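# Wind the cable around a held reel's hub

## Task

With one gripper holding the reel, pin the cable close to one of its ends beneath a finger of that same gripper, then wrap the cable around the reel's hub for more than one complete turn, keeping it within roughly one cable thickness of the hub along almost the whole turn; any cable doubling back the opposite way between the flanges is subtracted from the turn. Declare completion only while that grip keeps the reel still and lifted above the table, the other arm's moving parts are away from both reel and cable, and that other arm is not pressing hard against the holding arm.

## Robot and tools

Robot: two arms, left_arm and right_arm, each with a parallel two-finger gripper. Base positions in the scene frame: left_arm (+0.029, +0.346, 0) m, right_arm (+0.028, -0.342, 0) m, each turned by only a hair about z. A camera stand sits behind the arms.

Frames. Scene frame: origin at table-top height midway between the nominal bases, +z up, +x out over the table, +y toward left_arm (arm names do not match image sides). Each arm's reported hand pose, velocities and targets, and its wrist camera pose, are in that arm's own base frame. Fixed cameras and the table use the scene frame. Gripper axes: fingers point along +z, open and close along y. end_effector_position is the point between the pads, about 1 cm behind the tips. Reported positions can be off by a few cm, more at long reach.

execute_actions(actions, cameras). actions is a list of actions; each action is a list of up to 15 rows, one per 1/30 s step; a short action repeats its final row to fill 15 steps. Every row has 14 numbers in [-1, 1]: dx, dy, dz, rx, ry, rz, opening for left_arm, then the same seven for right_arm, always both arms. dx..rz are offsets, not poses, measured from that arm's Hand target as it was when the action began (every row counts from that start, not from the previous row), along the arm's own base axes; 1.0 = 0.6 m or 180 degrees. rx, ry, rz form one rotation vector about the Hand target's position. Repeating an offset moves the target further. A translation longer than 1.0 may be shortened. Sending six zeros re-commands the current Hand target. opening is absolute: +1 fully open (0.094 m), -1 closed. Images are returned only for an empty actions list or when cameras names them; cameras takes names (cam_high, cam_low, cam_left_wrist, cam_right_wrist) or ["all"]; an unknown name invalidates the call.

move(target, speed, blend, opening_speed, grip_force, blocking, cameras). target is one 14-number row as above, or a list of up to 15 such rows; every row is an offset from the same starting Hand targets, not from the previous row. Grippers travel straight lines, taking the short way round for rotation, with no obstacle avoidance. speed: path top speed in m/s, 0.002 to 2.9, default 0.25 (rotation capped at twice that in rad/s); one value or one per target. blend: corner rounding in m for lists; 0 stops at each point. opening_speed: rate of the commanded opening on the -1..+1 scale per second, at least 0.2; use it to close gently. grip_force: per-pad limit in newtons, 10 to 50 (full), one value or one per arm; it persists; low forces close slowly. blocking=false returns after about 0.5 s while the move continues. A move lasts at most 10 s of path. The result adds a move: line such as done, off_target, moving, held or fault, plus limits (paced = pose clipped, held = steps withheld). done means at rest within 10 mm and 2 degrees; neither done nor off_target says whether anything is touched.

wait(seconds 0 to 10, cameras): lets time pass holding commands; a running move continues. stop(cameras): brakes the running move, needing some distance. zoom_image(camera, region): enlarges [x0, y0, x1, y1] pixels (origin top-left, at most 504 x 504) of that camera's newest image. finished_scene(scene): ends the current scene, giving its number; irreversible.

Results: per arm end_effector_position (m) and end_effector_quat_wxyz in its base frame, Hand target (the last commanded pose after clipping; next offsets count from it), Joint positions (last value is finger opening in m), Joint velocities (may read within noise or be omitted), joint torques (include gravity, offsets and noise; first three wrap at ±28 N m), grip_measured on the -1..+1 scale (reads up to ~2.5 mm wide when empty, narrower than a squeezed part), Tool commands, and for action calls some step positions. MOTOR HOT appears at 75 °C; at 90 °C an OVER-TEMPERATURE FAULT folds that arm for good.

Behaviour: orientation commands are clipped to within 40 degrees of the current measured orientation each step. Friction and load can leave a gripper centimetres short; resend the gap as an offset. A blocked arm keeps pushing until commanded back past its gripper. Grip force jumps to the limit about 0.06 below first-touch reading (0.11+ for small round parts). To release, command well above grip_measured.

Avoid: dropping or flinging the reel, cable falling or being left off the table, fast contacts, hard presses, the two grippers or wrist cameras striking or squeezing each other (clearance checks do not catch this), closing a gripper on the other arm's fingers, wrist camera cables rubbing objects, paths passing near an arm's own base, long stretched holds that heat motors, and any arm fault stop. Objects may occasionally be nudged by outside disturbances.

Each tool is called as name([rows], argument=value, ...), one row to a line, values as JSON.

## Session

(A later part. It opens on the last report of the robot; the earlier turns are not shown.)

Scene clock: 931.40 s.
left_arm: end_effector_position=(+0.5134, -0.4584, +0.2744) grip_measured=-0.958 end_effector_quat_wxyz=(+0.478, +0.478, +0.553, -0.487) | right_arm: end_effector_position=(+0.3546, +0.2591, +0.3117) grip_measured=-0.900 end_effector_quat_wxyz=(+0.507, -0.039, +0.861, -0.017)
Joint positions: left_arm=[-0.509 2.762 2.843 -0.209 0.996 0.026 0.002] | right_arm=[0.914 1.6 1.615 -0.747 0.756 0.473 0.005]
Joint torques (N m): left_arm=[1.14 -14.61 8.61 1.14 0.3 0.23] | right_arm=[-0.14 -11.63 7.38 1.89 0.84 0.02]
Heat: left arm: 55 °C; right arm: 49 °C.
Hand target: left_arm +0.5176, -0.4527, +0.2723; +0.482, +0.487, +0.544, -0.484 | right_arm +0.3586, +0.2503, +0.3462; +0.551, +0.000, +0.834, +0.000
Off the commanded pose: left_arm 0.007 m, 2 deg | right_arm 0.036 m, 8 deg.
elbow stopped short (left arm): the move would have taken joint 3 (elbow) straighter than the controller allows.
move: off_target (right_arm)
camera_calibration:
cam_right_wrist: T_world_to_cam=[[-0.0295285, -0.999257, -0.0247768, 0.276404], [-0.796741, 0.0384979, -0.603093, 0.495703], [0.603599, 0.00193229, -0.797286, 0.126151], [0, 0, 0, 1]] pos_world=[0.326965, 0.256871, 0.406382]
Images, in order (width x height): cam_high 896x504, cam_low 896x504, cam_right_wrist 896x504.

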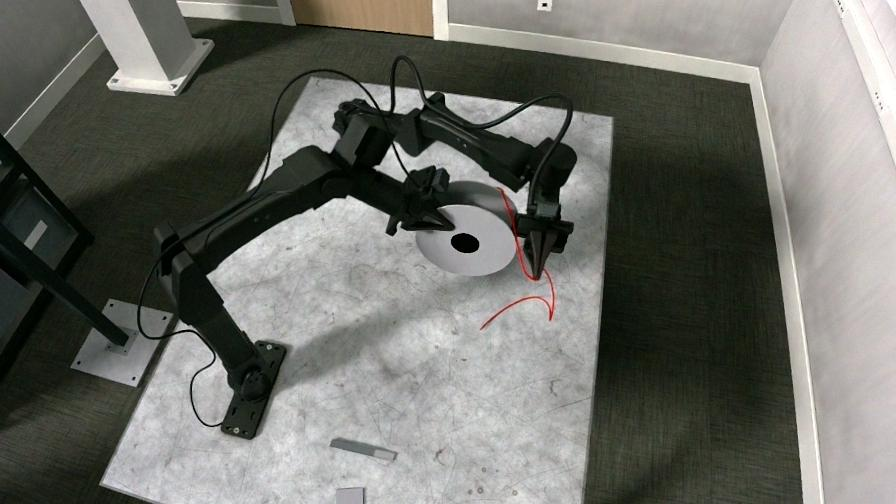

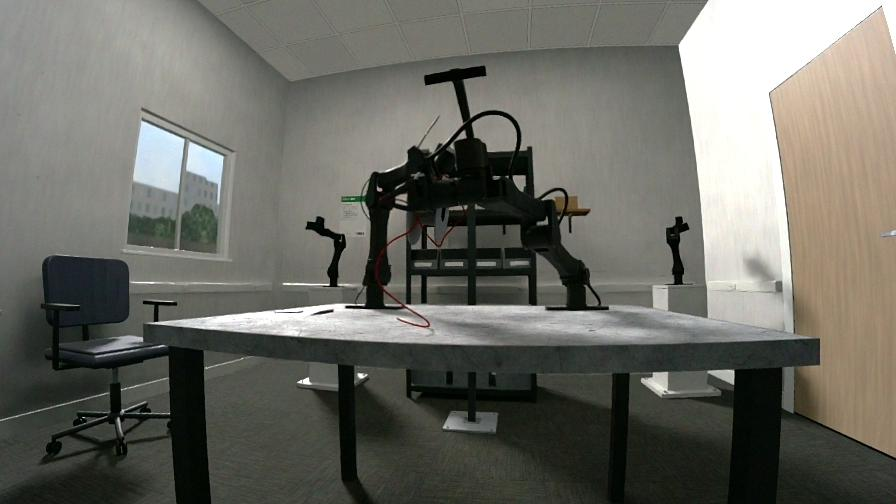

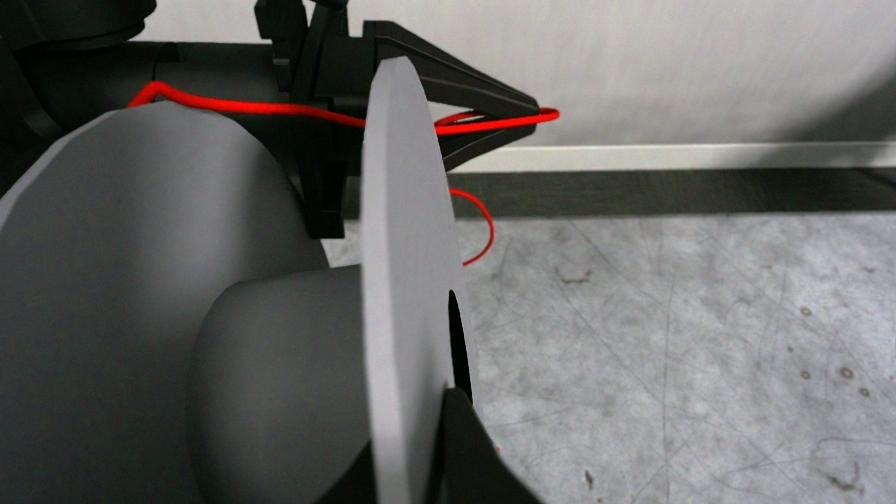

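move([
  [-0.045,0.02,0.21,0,0,0,-1,0,0,0,0,0,0,-1],
  [-0.23,0.055,0.37,0,0,0,-1,0,0,0,0,0,0,-1],
  [-0.26,0.27,0.37,0,0,0,-1,0,0,0,0,0,0,-1],
  [-0.48,0.29,0.29,0,0,0,-1,0,0,0,0,0,0,-1],
  [-0.53,0.29,0.06,0,0,0,-1,0,0,0,0,0,0,-1],
  [-0.58,0.27,-0.17,0,0,0,-1,0,0,0,0,0,0,-1],
], speed=0.15, blend=[0.03,0.03,0.03,0.03,0.03,0], cameras=["all"])

zoom_image(camera="cam_low", region=[360, 100, 540, 280])

Scene clock: 964.00 s.
left_arm: end_effector_position=(+0.1711, -0.2899, +0.1695) grip_measured=-0.958 end_effector_quat_wxyz=(+0.476, +0.486, +0.550, -0.485) | right_arm: end_effector_position=(+0.3558, +0.2584, +0.3140) grip_measured=-0.900 end_effector_quat_wxyz=(+0.512, -0.035, +0.858, -0.018)
Joint positions: left_arm=[-0.604 1.304 0.263 0.916 0.911 0.027 0.002] | right_arm=[0.914 1.6 1.615 -0.737 0.767 0.472 0.005]
Joint torques (N m): left_arm=[-0.73 -3.07 5.71 1.34 -0.04 -0.01] | right_arm=[-0.14 -11.62 7.34 1.85 0.73 0]
Heat: left arm: 56 °C; right arm: 48 °C.
Hand target: left_arm +0.1696, -0.2906, +0.1704; +0.483, +0.487, +0.544, -0.484 | right_arm +0.3586, +0.2503, +0.3461; +0.551, +0.000, +0.834, +0.000
Off the commanded pose: left_arm 0.002 m, 1 deg | right_arm 0.033 m, 7 deg.
elbow stopped short (left arm): the move would have taken joint 3 (elbow) straighter than the controller allows.
move: off_target (right_arm)
camera_calibration:
cam_left_wrist: T_world_to_cam=[[-0.999034, 0.00331961, -0.0438103, 0.178374], [0.0402661, 0.46813, -0.882742, 0.31705], [0.0175786, -0.883653, -0.467812, -0.0856927], [0, 0, 0, 1]] pos_world=[0.166942, -0.224735, 0.2476]
cam_right_wrist: T_world_to_cam=[[-0.0367749, -0.998949, -0.0273446, 0.279105], [-0.789575, 0.045818, -0.611941, 0.49636], [0.612551, -0.000913439, -0.790431, 0.122588], [0, 0, 0, 1]] pos_world=[0.327086, 0.256181, 0.408272]

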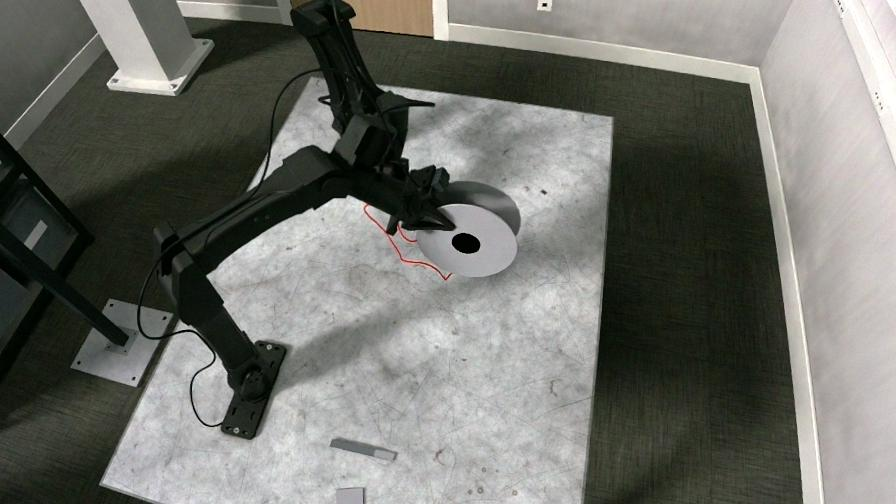

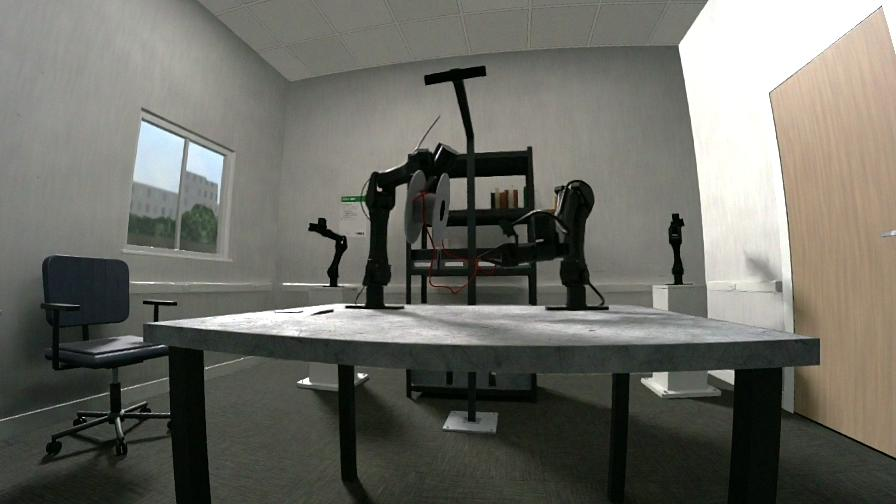

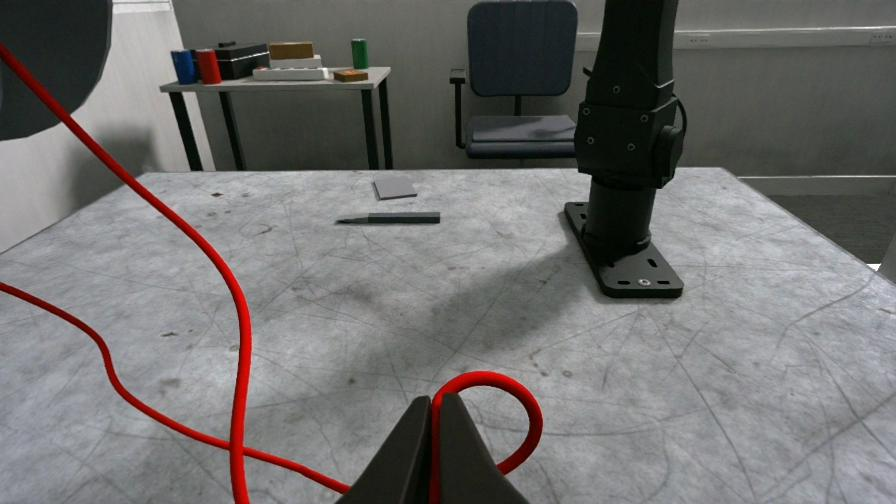

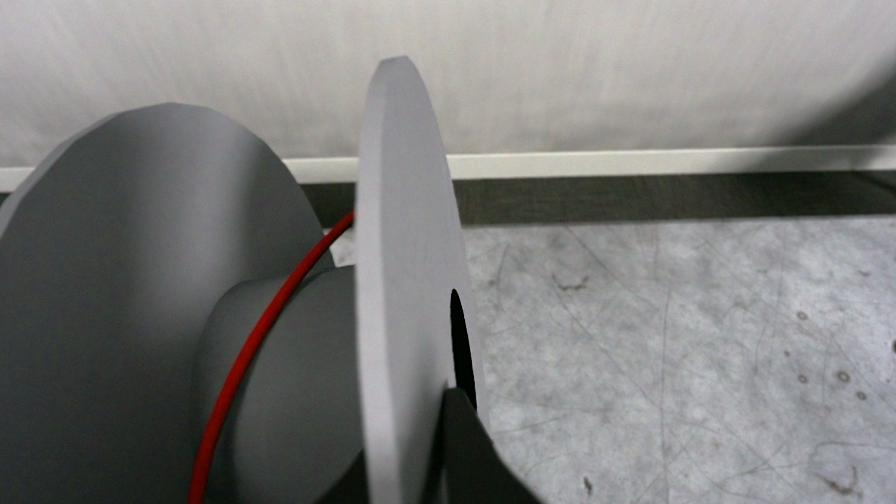

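Scaled by 2.800 from the camera's 896x504 image, which has a finer 1280x720 frame.

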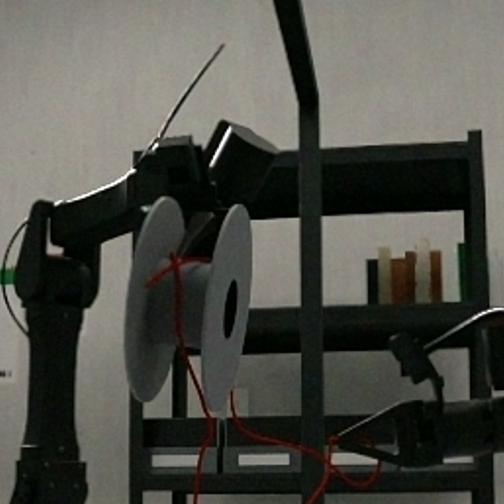

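zoom_image(camera="cam_low", region=[390, 160, 490, 300])

zoom_image(camera="cam_high", region=[340, 140, 540, 300])

zoom_image(camera="cam_right_wrist", region=[0, 60, 504, 504])

Scaled by 3.600 from the camera's 896x504 image, which has a finer 1280x720 frame.

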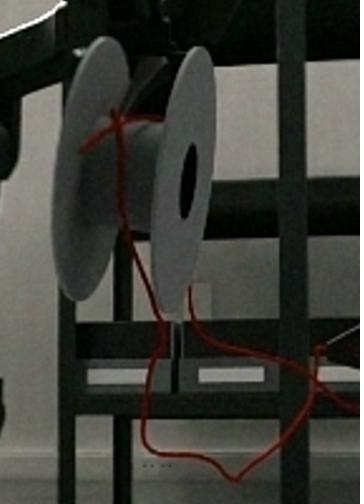

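Scaled by 2.520 from the camera's 896x504 image, which has a finer 1280x720 frame.

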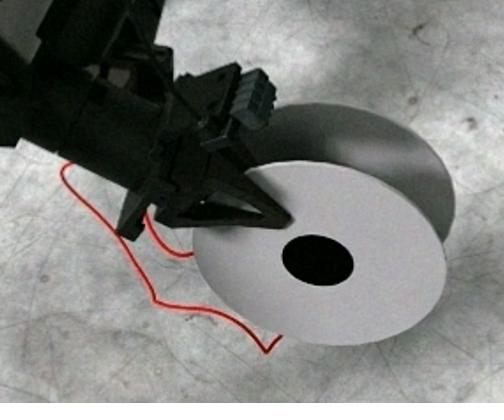

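Scaled by 1.000.

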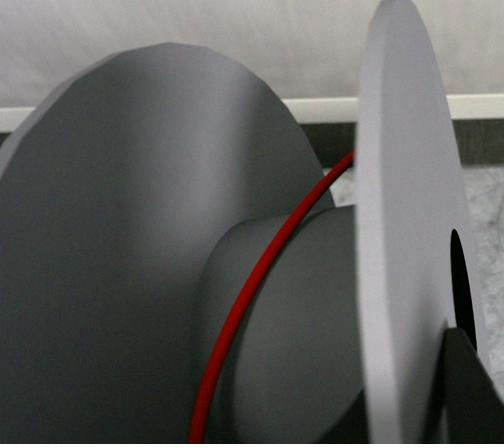

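move([
  [-0.03,0.3,0.1,0,0,0,-1,0,0,0,0,0,0,-1],
], speed=0.15, cameras=["all"])

zoom_image(camera="cam_low", region=[380, 140, 560, 320])

Scene clock: 994.07 s.
left_arm: end_effector_position=(+0.1554, -0.1149, +0.2323) grip_measured=-0.958 end_effector_quat_wxyz=(+0.610, +0.329, +0.625, -0.358) | right_arm: end_effector_position=(+0.3558, +0.2584, +0.3140) grip_measured=-0.900 end_effector_quat_wxyz=(+0.512, -0.035, +0.858, -0.018)
Joint positions: left_arm=[0.552 0.14 0.111 0.373 1.567 -0.391 0.002] | right_arm=[0.914 1.6 1.615 -0.737 0.767 0.472 0.005]
Joint torques (N m): left_arm=[0.69 1.7 6.95 0.59 -0.15 0.04] | right_arm=[-0.17 -11.58 7.31 1.84 0.72 0.01]
Heat: left arm: 48 °C; right arm: 46 °C.
Hand target: left_arm +0.1516, -0.1106, +0.2304; +0.482, +0.487, +0.544, -0.484 | right_arm +0.3586, +0.2503, +0.3461; +0.551, +0.000, +0.834, +0.000
Off the commanded pose: left_arm 0.006 m, 29 deg | right_arm 0.033 m, 7 deg.
joint sent to its limit (left arm) — joint 5 (wrist yaw), upper limit. The joint targets are off in position and orientation.
move: off_target (left_arm, right_arm)
camera_calibration:
cam_left_wrist: T_world_to_cam=[[-0.873719, -0.48092, -0.0730113, 0.0965827], [-0.133939, 0.382148, -0.914343, 0.315767], [0.467627, -0.7891, -0.398304, 0.0232894], [0, 0, 0, 1]] pos_world=[0.115789, -0.0558435, 0.305047]
cam_right_wrist: T_world_to_cam=[[-0.0367749, -0.998949, -0.0273446, 0.279105], [-0.789575, 0.045818, -0.611941, 0.49636], [0.612551, -0.000913439, -0.790431, 0.122588], [0, 0, 0, 1]] pos_world=[0.327086, 0.256181, 0.408272]

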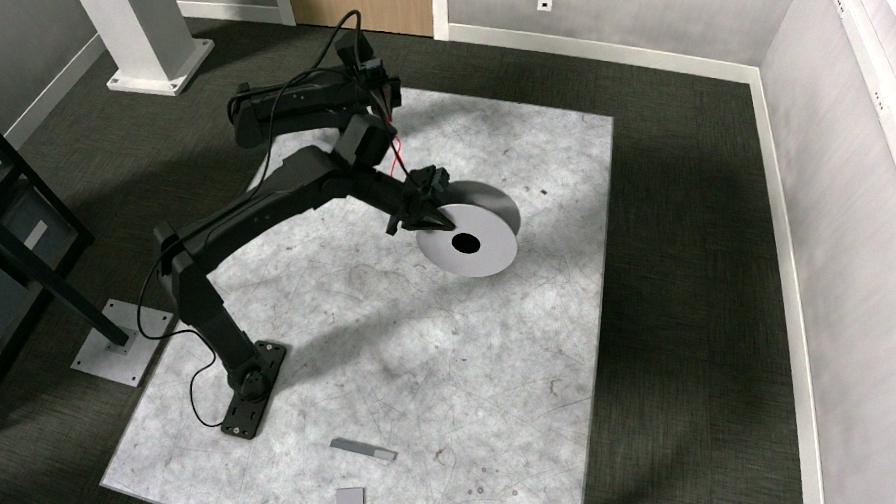

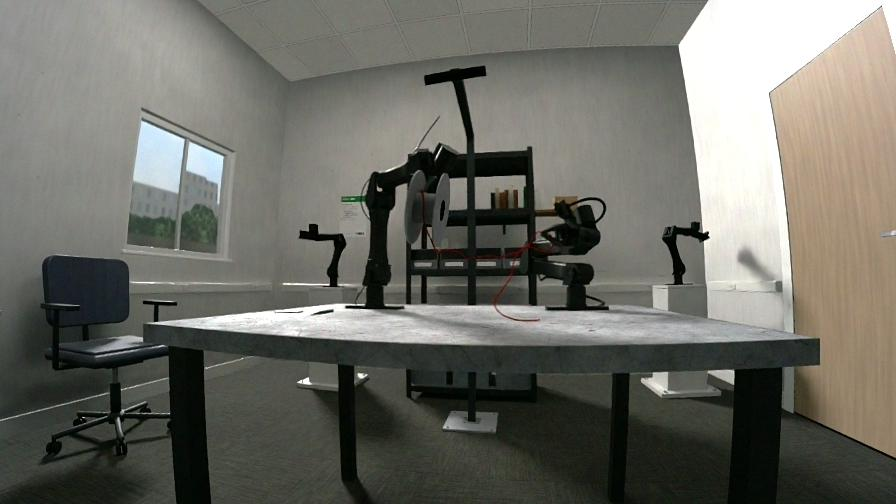

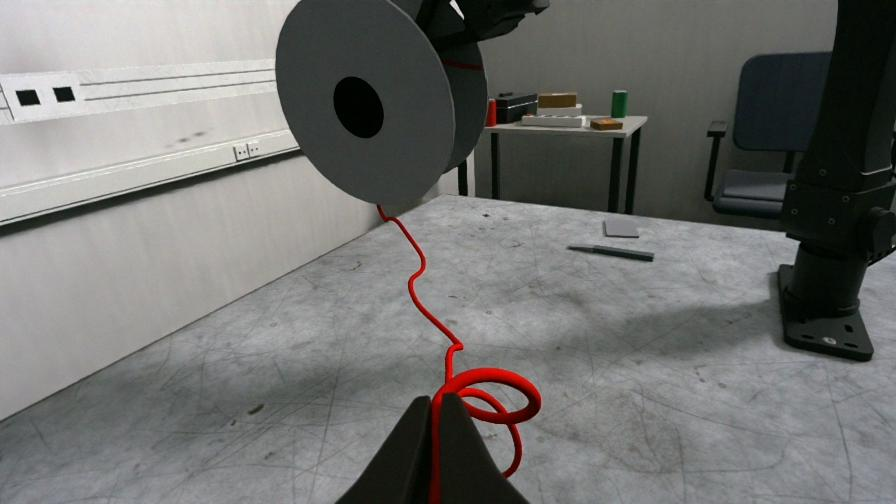

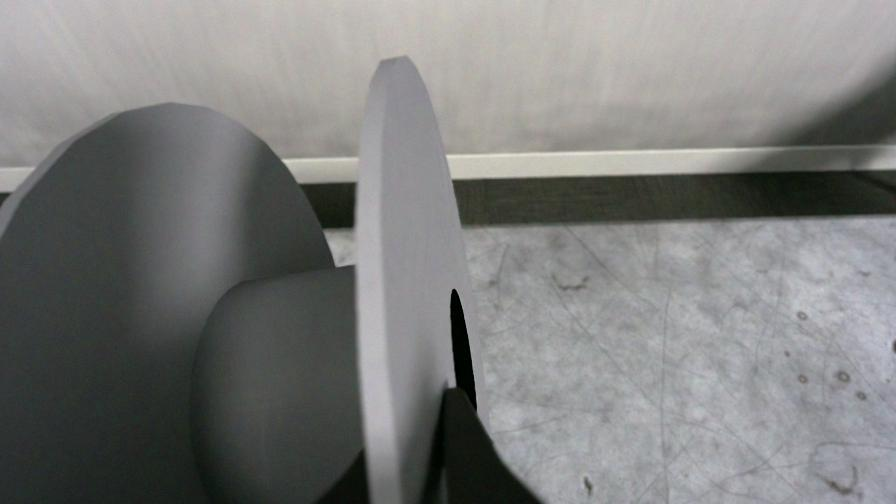

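Scaled by 2.800 from the camera's 896x504 image, which has a finer 1280x720 frame.

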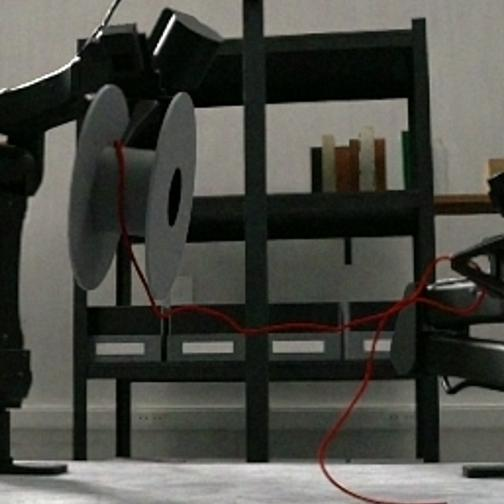

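move([
  [0.02,-0.3,0.03,0,0,0,-1,0,0,0,0,0,0,-1],
  [-0.01,-0.315,0.25,0,0,0,-1,0,0,0,0,0,0,-1],
  [0.08,-0.33,0.43,0,0,0,-1,0,0,0,0,0,0,-1],
], speed=0.13, blend=[0.03,0.03,0], cameras=["cam_left_wrist","cam_low","cam_right_wrist"])

zoom_image(camera="cam_low", region=[380, 100, 560, 280])

Scene clock: 1020.57 s.
left_arm: end_effector_position=(+0.2024, -0.3111, +0.4765) grip_measured=-0.958 end_effector_quat_wxyz=(+0.471, +0.479, +0.560, -0.486) | right_arm: end_effector_position=(+0.3558, +0.2584, +0.3140) grip_measured=-0.900 end_effector_quat_wxyz=(+0.512, -0.035, +0.858, -0.018)
Joint positions: left_arm=[-0.608 1.286 1.584 -0.434 0.896 0.013 0.002] | right_arm=[0.914 1.6 1.615 -0.737 0.767 0.472 0.005]
Joint torques (N m): left_arm=[0.54 -3.78 10.24 1.09 0.26 0.17] | right_arm=[-0.14 -11.59 7.31 1.85 0.73 0]
Heat: left arm: 44 °C; right arm: 46 °C.
Hand target: left_arm +0.1996, -0.3086, +0.4885; +0.483, +0.487, +0.544, -0.484 | right_arm +0.3586, +0.2503, +0.3461; +0.551, +0.000, +0.834, +0.000
Off the commanded pose: left_arm 0.012 m, 2 deg | right_arm 0.033 m, 7 deg.
move: off_target (left_arm, right_arm)
camera_calibration:
cam_left_wrist: T_world_to_cam=[[-0.999726, -0.0086041, -0.0217537, 0.209174], [0.0150668, 0.474534, -0.880108, 0.602593], [0.0178954, -0.880195, -0.474274, 0.0427435], [0, 0, 0, 1]] pos_world=[0.199272, -0.246528, 0.55517]
cam_right_wrist: T_world_to_cam=[[-0.0367749, -0.998949, -0.0273446, 0.279105], [-0.789575, 0.045818, -0.611941, 0.49636], [0.612551, -0.000913439, -0.790431, 0.122588], [0, 0, 0, 1]] pos_world=[0.327086, 0.256181, 0.408272]
Images, in order (width x height): cam_low 896x504, cam_left_wrist 896x504, cam_right_wrist 896x504.

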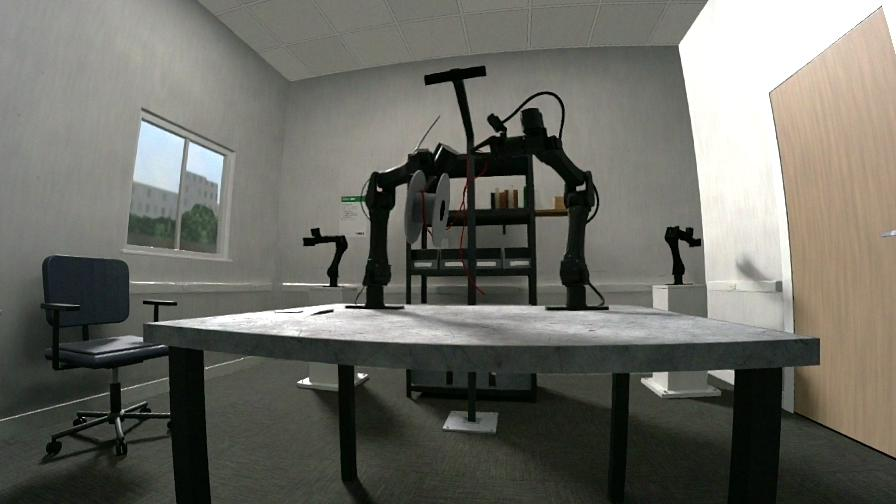

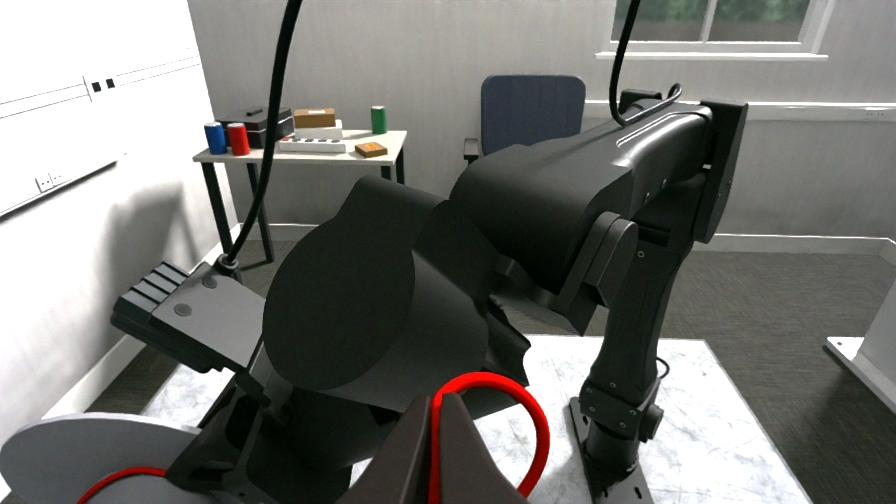

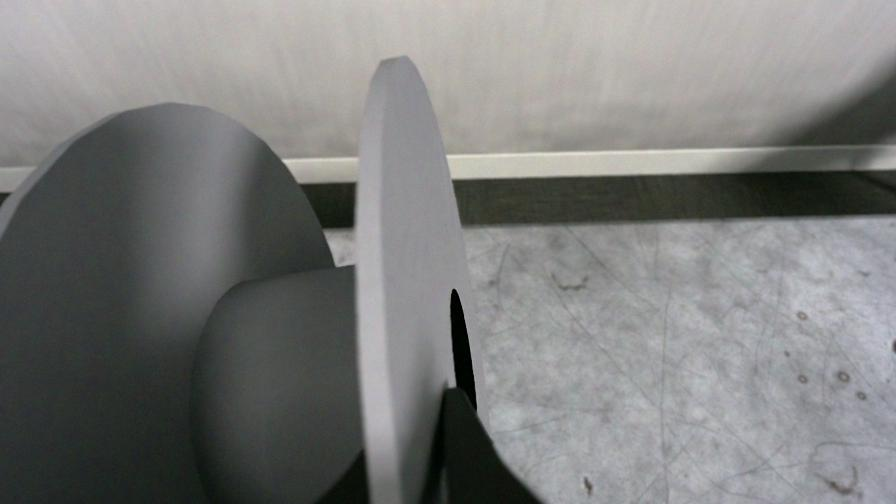

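Scaled by 2.800 from the camera's 896x504 image, which has a finer 1280x720 frame.

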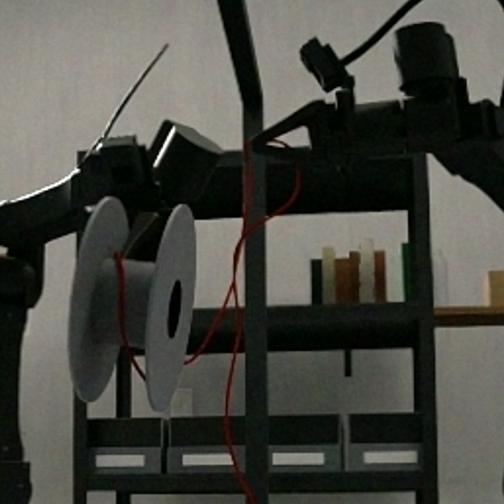

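move([
  [0.05,0,0.03,0,0,0,-1,0,0,-0.08,0,0,0,-1],
  [0.16,-0.01,0.05,0,0,0,-1,0,0,-0.18,0,0,0,-1],
  [0.3,-0.03,0.02,0,0,0,-1,0,0,-0.18,0,0,0,-1],
], speed=0.08, blend=[0.03,0.03,0], cameras=["cam_left_wrist","cam_low","cam_right_wrist","cam_high"])

zoom_image(camera="cam_low", region=[380, 100, 560, 280])

Scene clock: 1044.50 s.
left_arm: end_effector_position=(+0.3811, -0.3290, +0.4951) grip_measured=-0.958 end_effector_quat_wxyz=(+0.477, +0.477, +0.556, -0.486) | right_arm: end_effector_position=(+0.3527, +0.2541, +0.2077) grip_measured=-0.901 end_effector_quat_wxyz=(+0.511, -0.035, +0.858, -0.019)
Joint positions: left_arm=[-0.387 2.036 2.509 -0.638 1.113 0.062 0.002] | right_arm=[0.914 1.564 1.155 -0.315 0.769 0.473 0.005]
Joint torques (N m): left_arm=[0.57 -9.25 9.17 0.95 0.29 0.16] | right_arm=[-0.17 -11.23 7.12 1.92 0.72 0]
Heat: left arm: 43 °C; right arm: 46 °C.
Hand target: left_arm +0.3796, -0.3266, +0.5003; +0.482, +0.487, +0.544, -0.484 | right_arm +0.3586, +0.2503, +0.2381; +0.551, -0.001, +0.834, +0.000
Off the commanded pose: left_arm 0.006 m, 2 deg | right_arm 0.031 m, 7 deg.
move: off_target (right_arm); blend cut to 0.0237 m at target 1
camera_calibration:
cam_left_wrist: T_world_to_cam=[[-0.99949, -0.0112668, -0.0298665, 0.391104], [0.0212217, 0.464391, -0.885376, 0.621657], [0.0238451, -0.885559, -0.463915, 0.0234709], [0, 0, 0, 1]] pos_world=[0.377152, -0.2635, 0.572969]
cam_right_wrist: T_world_to_cam=[[-0.03848, -0.998922, -0.0259827, 0.272027], [-0.78985, 0.0463331, -0.611548, 0.428976], [0.612092, -0.00300995, -0.790781, 0.0411797], [0, 0, 0, 1]] pos_world=[0.324088, 0.251982, 0.301971]

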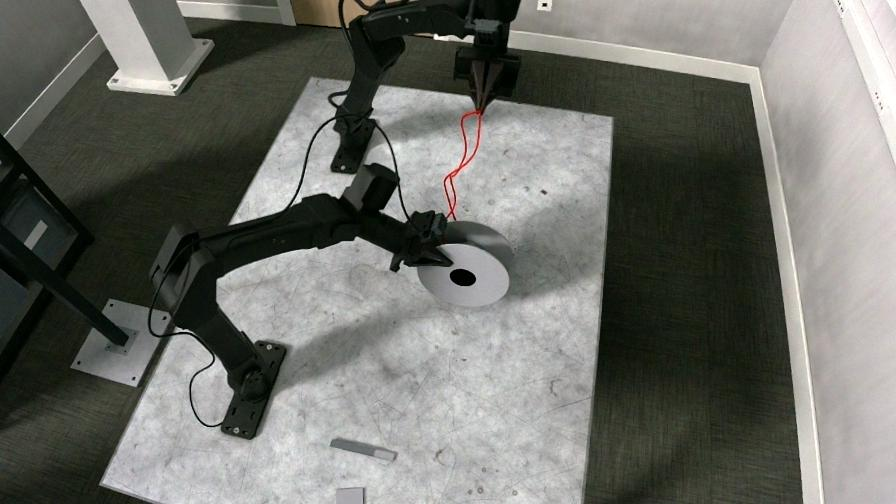

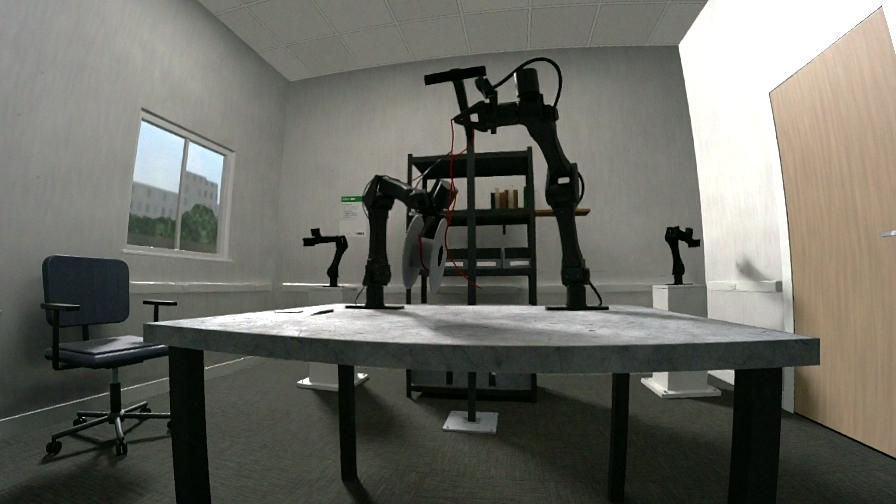

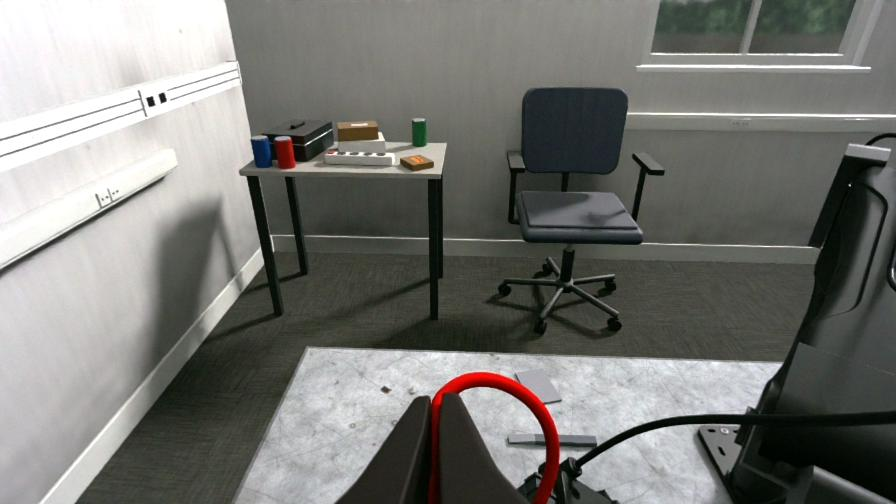

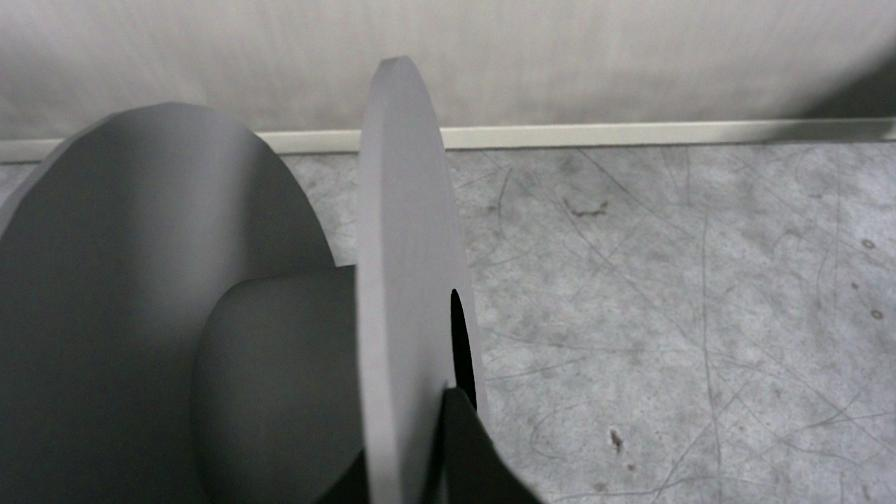

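Scaled by 2.800 from the camera's 896x504 image, which has a finer 1280x720 frame.

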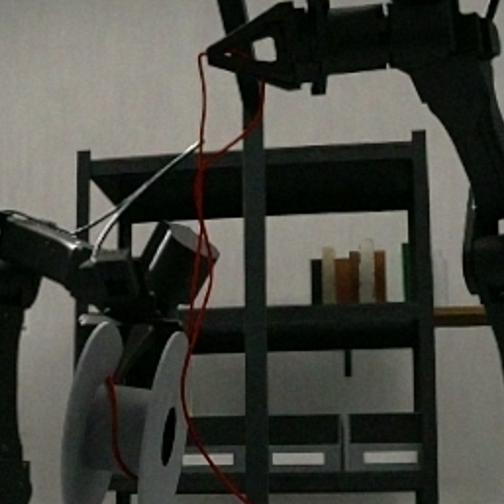

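move([
  [0.0,-0.2,-0.01,0,0,0,-1,0,0,0,0,0,0,-1],
], speed=0.1, cameras=["cam_low","cam_right_wrist","cam_high"])

zoom_image(camera="cam_low", region=[380, 100, 560, 280])

Scene clock: 1053.33 s.
left_arm: end_effector_position=(+0.3802, -0.4464, +0.4814) grip_measured=-0.958 end_effector_quat_wxyz=(+0.494, +0.458, +0.547, -0.496) | right_arm: end_effector_position=(+0.3527, +0.2541, +0.2077) grip_measured=-0.901 end_effector_quat_wxyz=(+0.511, -0.035, +0.858, -0.019)
Joint positions: left_arm=[-0.634 2.317 2.839 -0.552 0.85 -0.069 0.002] | right_arm=[0.914 1.564 1.155 -0.315 0.769 0.473 0.005]
Joint torques (N m): left_arm=[-0.2 -11.59 9.09 1.37 -0.05 0] | right_arm=[-0.2 -11.21 7.13 1.92 0.71 0]
Heat: left arm: 43 °C; right arm: 46 °C.
Hand target: left_arm +0.3796, -0.4466, +0.4944; +0.483, +0.487, +0.544, -0.484 | right_arm +0.3586, +0.2503, +0.2381; +0.551, -0.001, +0.834, +0.000
Off the commanded pose: left_arm 0.013 m, 4 deg | right_arm 0.031 m, 7 deg.
elbow stopped short (left arm): the move would have taken joint 3 (elbow) straighter than the controller allows.
move: off_target (left_arm, right_arm)
camera_calibration:
cam_right_wrist: T_world_to_cam=[[-0.03848, -0.998922, -0.0259827, 0.272027], [-0.78985, 0.0463331, -0.611548, 0.428976], [0.612092, -0.00300995, -0.790781, 0.0411797], [0, 0, 0, 1]] pos_world=[0.324088, 0.251982, 0.301971]
Images, in order (width x height): cam_high 896x504, cam_low 896x504, cam_right_wrist 896x504.

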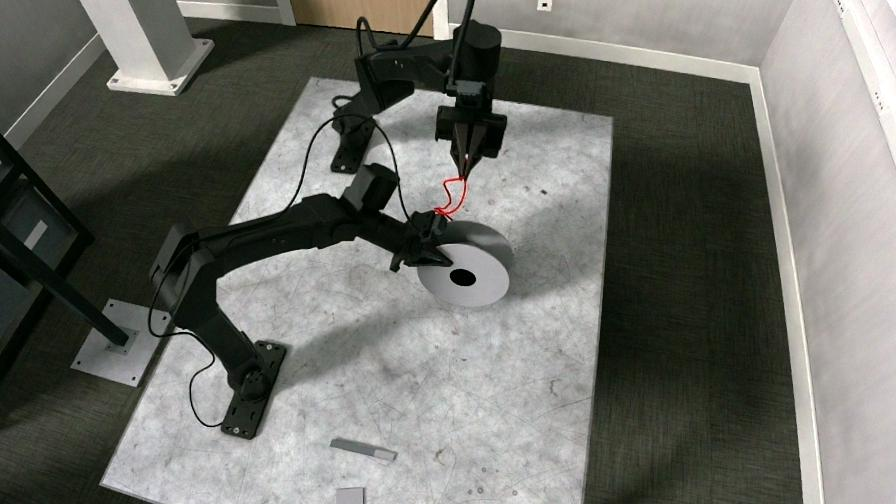

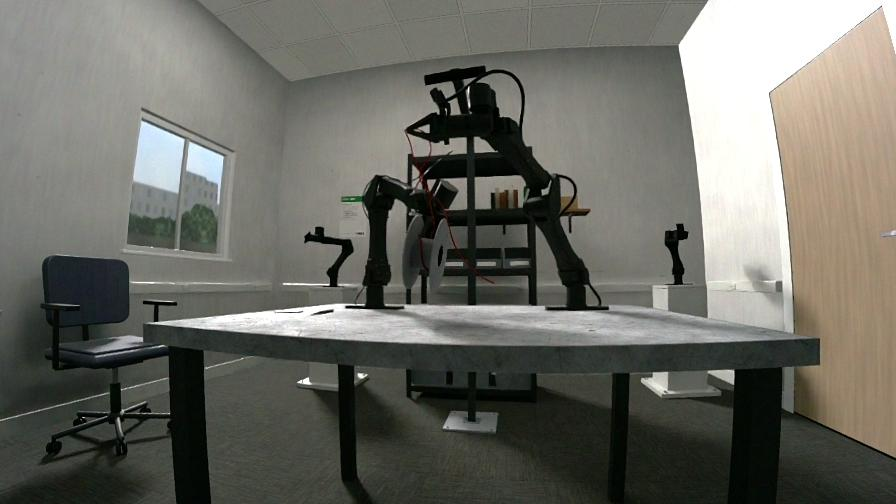

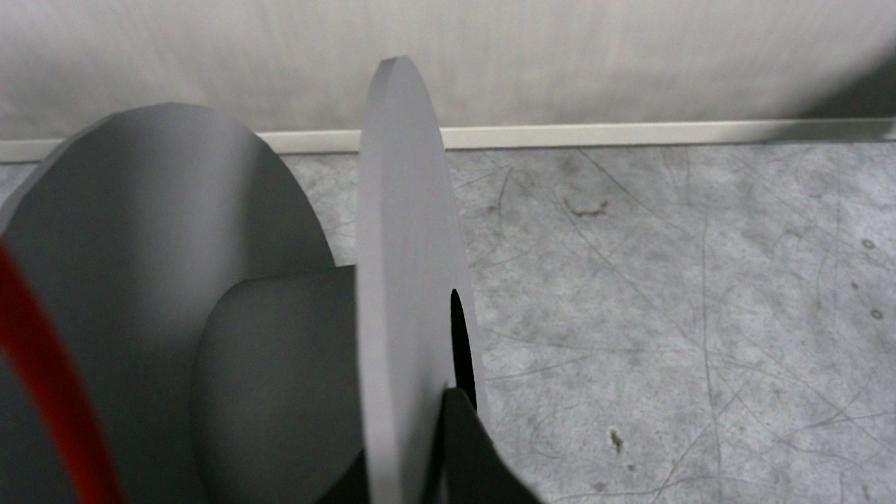

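Scaled by 2.800 from the camera's 896x504 image, which has a finer 1280x720 frame.

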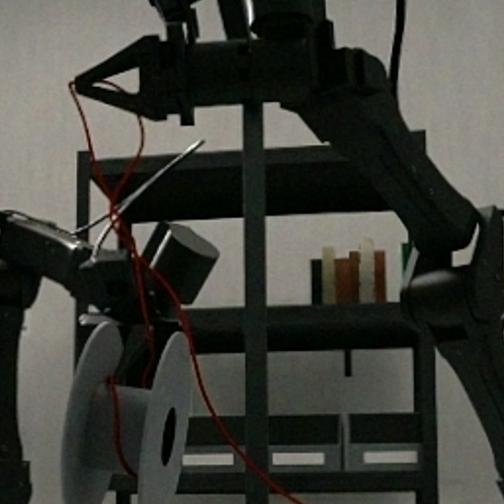

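move([
  [0.1,0.0,-0.05,0,0,0,-1,0,0,0,0,0,0,-1],
  [0.17,0.02,-0.2,0,0,0,-1,0,0,0,0,0,0,-1],
  [0.22,0.03,-0.36,0,0,0,-1,0,0,0,0,0,0,-1],
], speed=0.09, blend=[0.03,0.03,0], cameras=["all"])

zoom_image(camera="cam_low", region=[380, 150, 560, 330])

Scene clock: 1066.33 s.
left_arm: end_effector_position=(+0.5160, -0.4341, +0.2404) grip_measured=-0.958 end_effector_quat_wxyz=(+0.453, +0.478, +0.571, -0.491) | right_arm: end_effector_position=(+0.3527, +0.2541, +0.2077) grip_measured=-0.901 end_effector_quat_wxyz=(+0.511, -0.035, +0.858, -0.019)
Joint positions: left_arm=[-0.468 2.612 2.463 -0.067 1.044 0.06 0.002] | right_arm=[0.914 1.564 1.155 -0.315 0.769 0.473 0.005]
Joint torques (N m): left_arm=[0.34 -19.86 7.92 1.29 0.21 0.06] | right_arm=[-0.18 -11.25 7.13 1.92 0.72 -0.01]
Heat: left arm: 45 °C; right arm: 46 °C.
Hand target: left_arm +0.5115, -0.4287, +0.2784; +0.482, +0.487, +0.544, -0.484 | right_arm +0.3586, +0.2503, +0.2381; +0.551, -0.001, +0.834, +0.000
Off the commanded pose: left_arm 0.039 m, 5 deg | right_arm 0.031 m, 7 deg.
elbow stopped short (left arm): the move would have taken joint 3 (elbow) straighter than the controller allows.
move: off_target (left_arm, right_arm)
camera_calibration:
cam_left_wrist: T_world_to_cam=[[-0.999908, 0.00226804, 0.0134077, 0.512756], [-0.0105448, 0.493237, -0.869831, 0.467251], [-0.008586, -0.869892, -0.493167, -0.160438], [0, 0, 0, 1]] pos_world=[0.516258, -0.371192, 0.320432]
cam_right_wrist: T_world_to_cam=[[-0.03848, -0.998922, -0.0259827, 0.272027], [-0.78985, 0.0463331, -0.611548, 0.428976], [0.612092, -0.00300995, -0.790781, 0.0411797], [0, 0, 0, 1]] pos_world=[0.324088, 0.251982, 0.301971]

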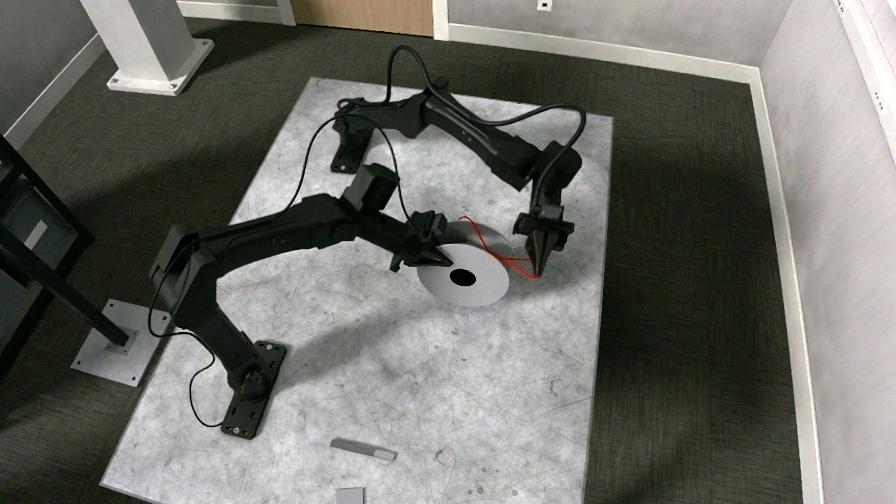

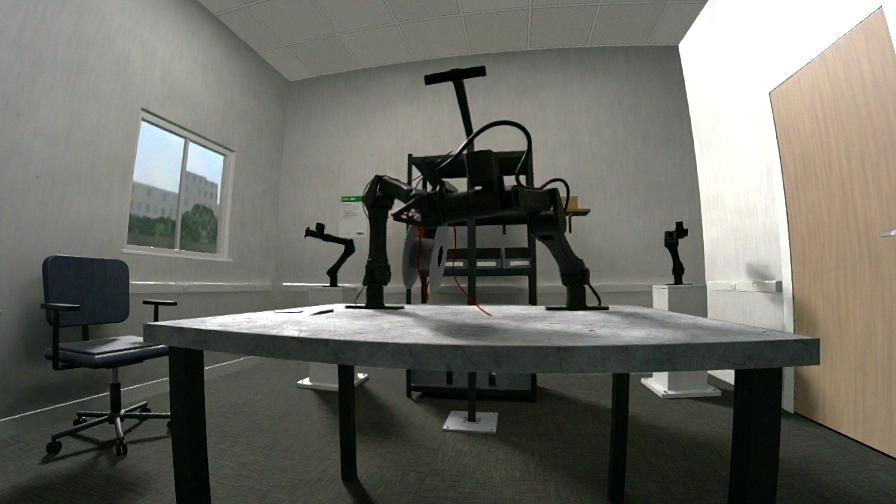

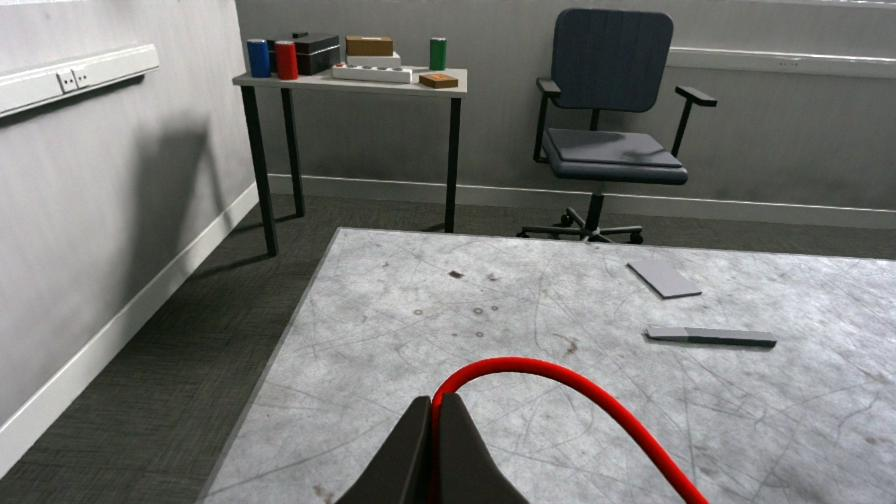

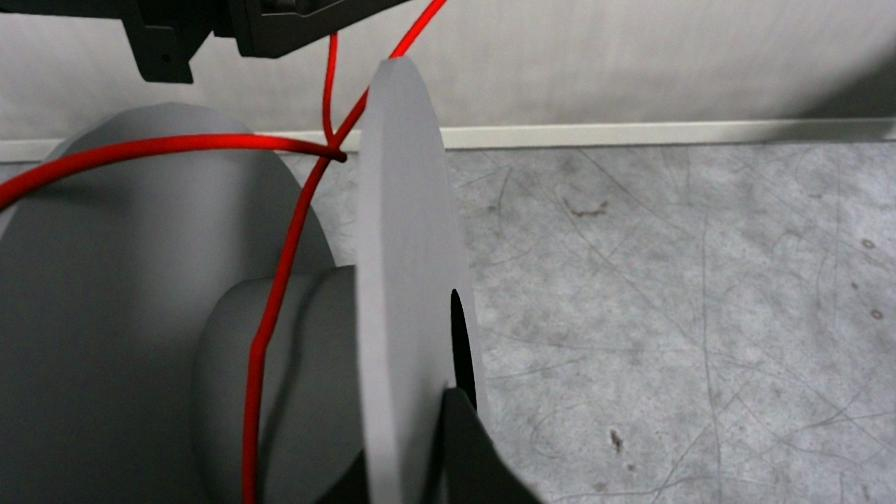

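Scaled by 2.800 from the camera's 896x504 image, which has a finer 1280x720 frame.

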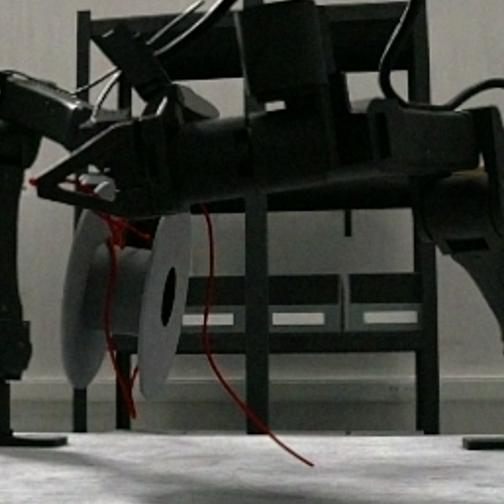

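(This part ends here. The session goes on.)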